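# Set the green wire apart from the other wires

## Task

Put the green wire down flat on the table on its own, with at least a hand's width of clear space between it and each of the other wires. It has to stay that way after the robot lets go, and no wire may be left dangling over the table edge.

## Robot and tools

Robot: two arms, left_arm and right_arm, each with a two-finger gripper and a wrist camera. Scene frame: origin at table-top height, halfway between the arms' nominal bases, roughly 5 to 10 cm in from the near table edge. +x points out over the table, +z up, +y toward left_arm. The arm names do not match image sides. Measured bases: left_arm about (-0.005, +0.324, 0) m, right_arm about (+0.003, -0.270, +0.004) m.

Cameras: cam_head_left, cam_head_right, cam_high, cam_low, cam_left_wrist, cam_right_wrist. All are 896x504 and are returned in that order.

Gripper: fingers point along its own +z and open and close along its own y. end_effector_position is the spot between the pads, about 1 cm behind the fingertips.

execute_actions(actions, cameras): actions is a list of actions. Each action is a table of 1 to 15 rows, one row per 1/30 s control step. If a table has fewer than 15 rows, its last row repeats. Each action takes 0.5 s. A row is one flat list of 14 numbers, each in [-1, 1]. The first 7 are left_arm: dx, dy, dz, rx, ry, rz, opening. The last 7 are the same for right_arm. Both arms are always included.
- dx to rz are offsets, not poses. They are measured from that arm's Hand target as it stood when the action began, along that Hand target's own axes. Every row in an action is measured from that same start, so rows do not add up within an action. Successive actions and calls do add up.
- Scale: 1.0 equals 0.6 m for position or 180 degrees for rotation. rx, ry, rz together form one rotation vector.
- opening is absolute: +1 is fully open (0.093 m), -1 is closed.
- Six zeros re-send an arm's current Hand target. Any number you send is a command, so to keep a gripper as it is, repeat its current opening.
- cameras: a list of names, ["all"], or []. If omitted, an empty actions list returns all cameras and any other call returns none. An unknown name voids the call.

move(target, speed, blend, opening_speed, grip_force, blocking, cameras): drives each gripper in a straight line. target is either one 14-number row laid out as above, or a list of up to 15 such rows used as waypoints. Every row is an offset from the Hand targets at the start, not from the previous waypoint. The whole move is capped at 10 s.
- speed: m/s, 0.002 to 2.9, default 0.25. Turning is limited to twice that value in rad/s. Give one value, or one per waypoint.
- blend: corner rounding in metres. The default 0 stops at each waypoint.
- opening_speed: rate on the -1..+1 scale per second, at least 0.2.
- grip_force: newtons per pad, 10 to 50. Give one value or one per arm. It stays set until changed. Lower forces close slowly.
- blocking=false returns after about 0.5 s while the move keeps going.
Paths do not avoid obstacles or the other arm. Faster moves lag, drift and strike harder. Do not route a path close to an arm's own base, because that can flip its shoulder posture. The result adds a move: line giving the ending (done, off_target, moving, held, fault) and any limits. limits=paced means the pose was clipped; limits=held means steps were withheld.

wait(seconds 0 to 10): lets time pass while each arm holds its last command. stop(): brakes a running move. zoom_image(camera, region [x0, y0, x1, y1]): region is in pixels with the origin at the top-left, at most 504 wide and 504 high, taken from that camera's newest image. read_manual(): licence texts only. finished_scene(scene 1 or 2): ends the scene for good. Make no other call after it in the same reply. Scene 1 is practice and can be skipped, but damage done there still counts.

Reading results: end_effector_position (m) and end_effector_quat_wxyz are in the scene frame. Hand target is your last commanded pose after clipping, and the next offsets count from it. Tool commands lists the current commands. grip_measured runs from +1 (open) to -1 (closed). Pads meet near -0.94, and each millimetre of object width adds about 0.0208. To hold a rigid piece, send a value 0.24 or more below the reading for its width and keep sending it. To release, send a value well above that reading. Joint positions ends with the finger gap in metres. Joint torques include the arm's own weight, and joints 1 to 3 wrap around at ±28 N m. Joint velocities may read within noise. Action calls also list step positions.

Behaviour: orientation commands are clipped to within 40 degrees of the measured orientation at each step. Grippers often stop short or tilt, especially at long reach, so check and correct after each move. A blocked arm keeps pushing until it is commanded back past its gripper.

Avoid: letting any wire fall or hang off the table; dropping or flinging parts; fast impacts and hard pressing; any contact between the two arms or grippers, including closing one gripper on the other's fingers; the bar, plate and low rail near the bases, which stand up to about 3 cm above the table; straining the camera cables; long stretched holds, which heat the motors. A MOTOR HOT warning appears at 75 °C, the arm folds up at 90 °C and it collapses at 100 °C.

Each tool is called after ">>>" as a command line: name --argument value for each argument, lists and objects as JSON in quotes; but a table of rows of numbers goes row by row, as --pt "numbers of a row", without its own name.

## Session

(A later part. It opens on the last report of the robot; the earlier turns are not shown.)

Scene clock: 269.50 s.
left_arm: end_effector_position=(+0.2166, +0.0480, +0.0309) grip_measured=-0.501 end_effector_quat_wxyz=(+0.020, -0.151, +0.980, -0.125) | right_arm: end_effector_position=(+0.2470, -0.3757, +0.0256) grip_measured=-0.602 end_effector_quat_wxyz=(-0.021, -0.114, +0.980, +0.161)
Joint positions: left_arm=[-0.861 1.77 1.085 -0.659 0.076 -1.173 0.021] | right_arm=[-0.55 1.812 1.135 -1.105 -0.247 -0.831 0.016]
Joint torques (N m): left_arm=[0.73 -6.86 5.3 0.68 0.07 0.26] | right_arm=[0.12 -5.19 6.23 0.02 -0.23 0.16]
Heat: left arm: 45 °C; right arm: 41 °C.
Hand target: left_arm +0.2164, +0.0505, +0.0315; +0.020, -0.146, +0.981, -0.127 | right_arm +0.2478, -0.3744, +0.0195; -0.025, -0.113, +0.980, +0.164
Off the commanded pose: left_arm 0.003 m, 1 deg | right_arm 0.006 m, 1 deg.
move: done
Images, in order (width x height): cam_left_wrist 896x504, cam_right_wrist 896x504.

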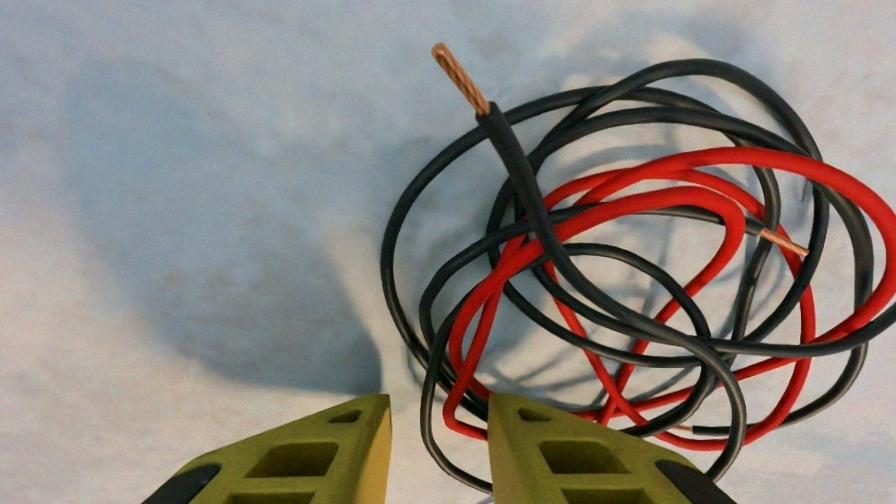

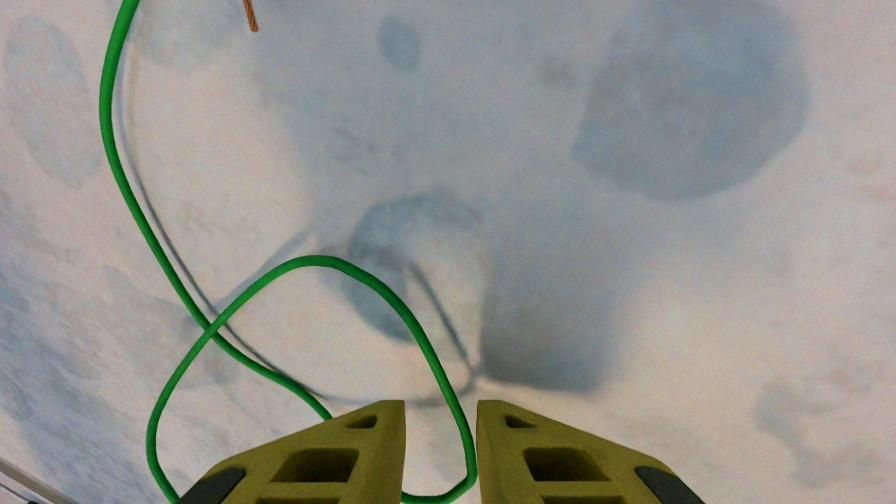

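>>> move --target '[0, 0, -0.16, 0, 0, 0, -0.5, 0, 0, -0.13, 0, 0, 0, -0.6]' --speed 0.1 --cameras '["all"]'

>>> zoom_image --camera "cam_high" --region '[380, 260, 680, 420]'

Scene clock: 272.90 s.
left_arm: end_effector_position=(+0.2046, +0.0756, +0.1081) grip_measured=-0.501 end_effector_quat_wxyz=(+0.012, -0.151, +0.982, -0.112) | right_arm: end_effector_position=(+0.2547, -0.3958, +0.0870) grip_measured=-0.602 end_effector_quat_wxyz=(-0.027, -0.109, +0.980, +0.165)
Joint positions: left_arm=[-0.837 1.606 1.229 -1 0.08 -1.147 0.021] | right_arm=[-0.595 1.812 1.389 -1.382 -0.236 -0.867 0.016]
Joint torques (N m): left_arm=[0.85 -6.89 10.1 0.3 0.08 0.26] | right_arm=[-1.1 -7.17 9.37 -0.5 -0.18 -0.13]
Heat: left arm: 44 °C; right arm: 41 °C.
Hand target: left_arm +0.2090, +0.0739, +0.1242; +0.020, -0.146, +0.981, -0.127 | right_arm +0.2545, -0.3990, +0.0933; -0.025, -0.113, +0.980, +0.164
Off the commanded pose: left_arm 0.017 m, 2 deg | right_arm 0.007 m, 1 deg.
move: off_target (left_arm)

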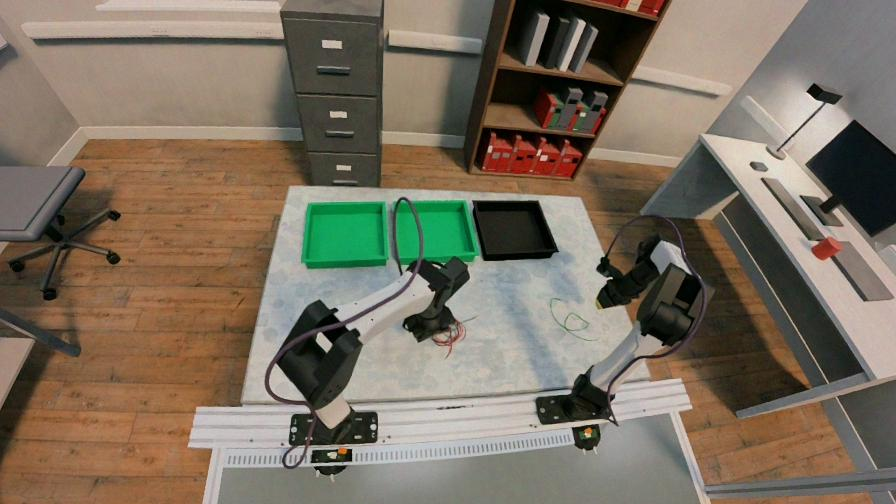

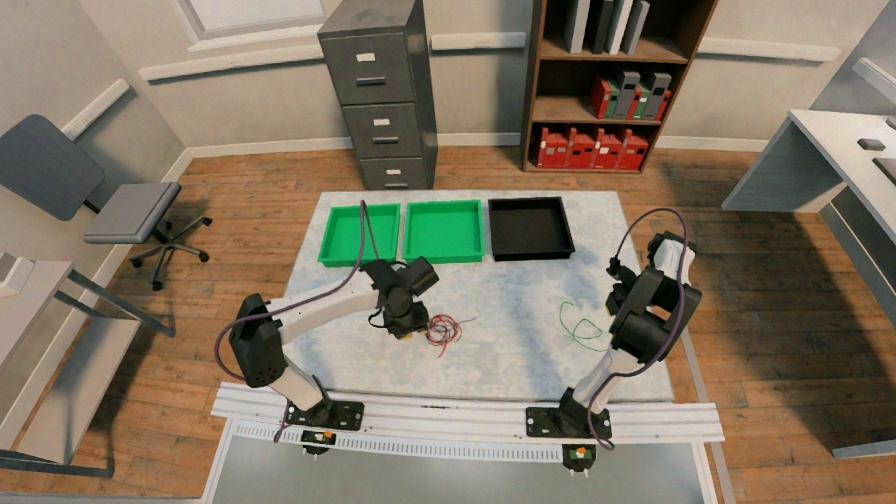

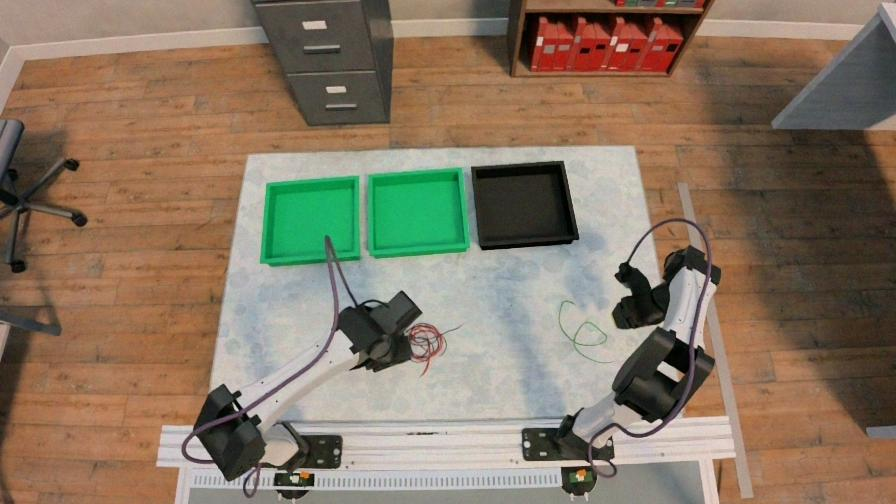

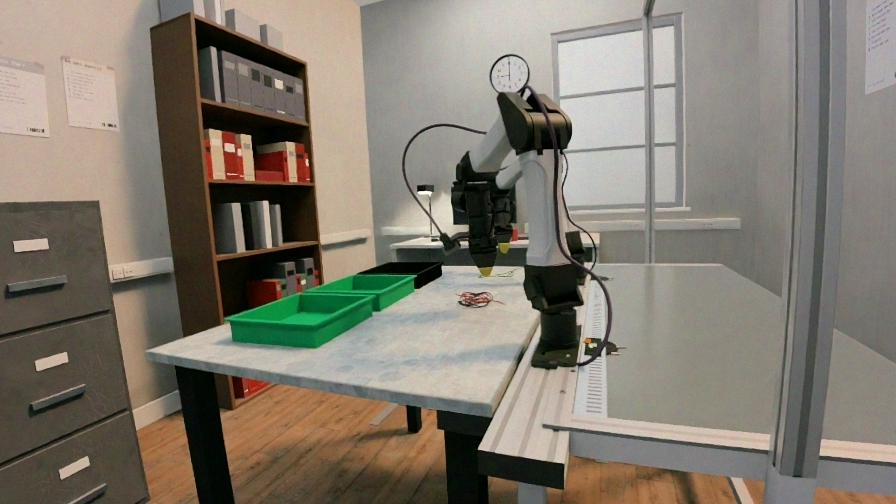

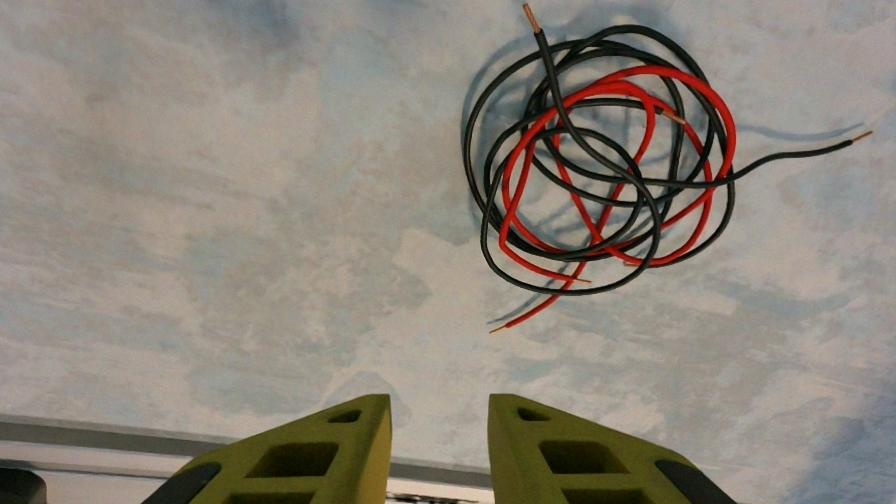

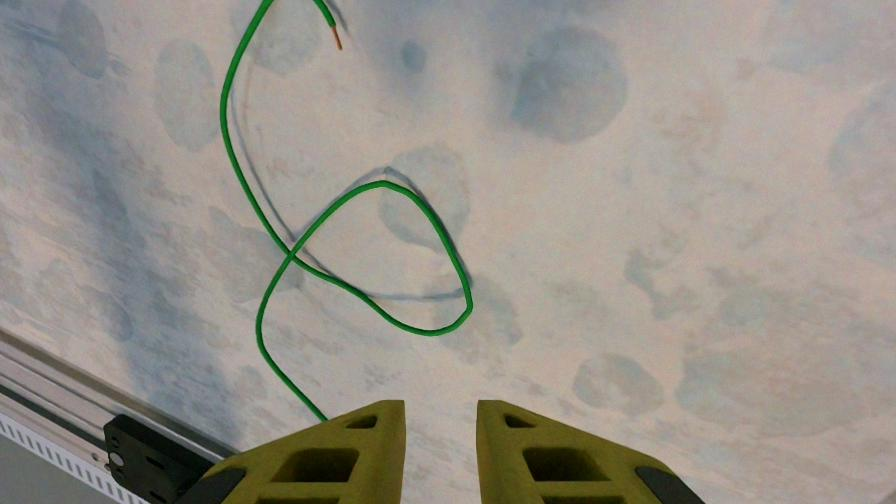

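Scaled by 1.680 from the camera's 896x504 image, which has a finer 1280x720 frame.

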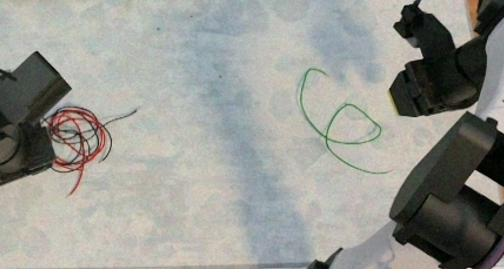

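>>> finished_scene --scene 2

The scene is finished: the task was done.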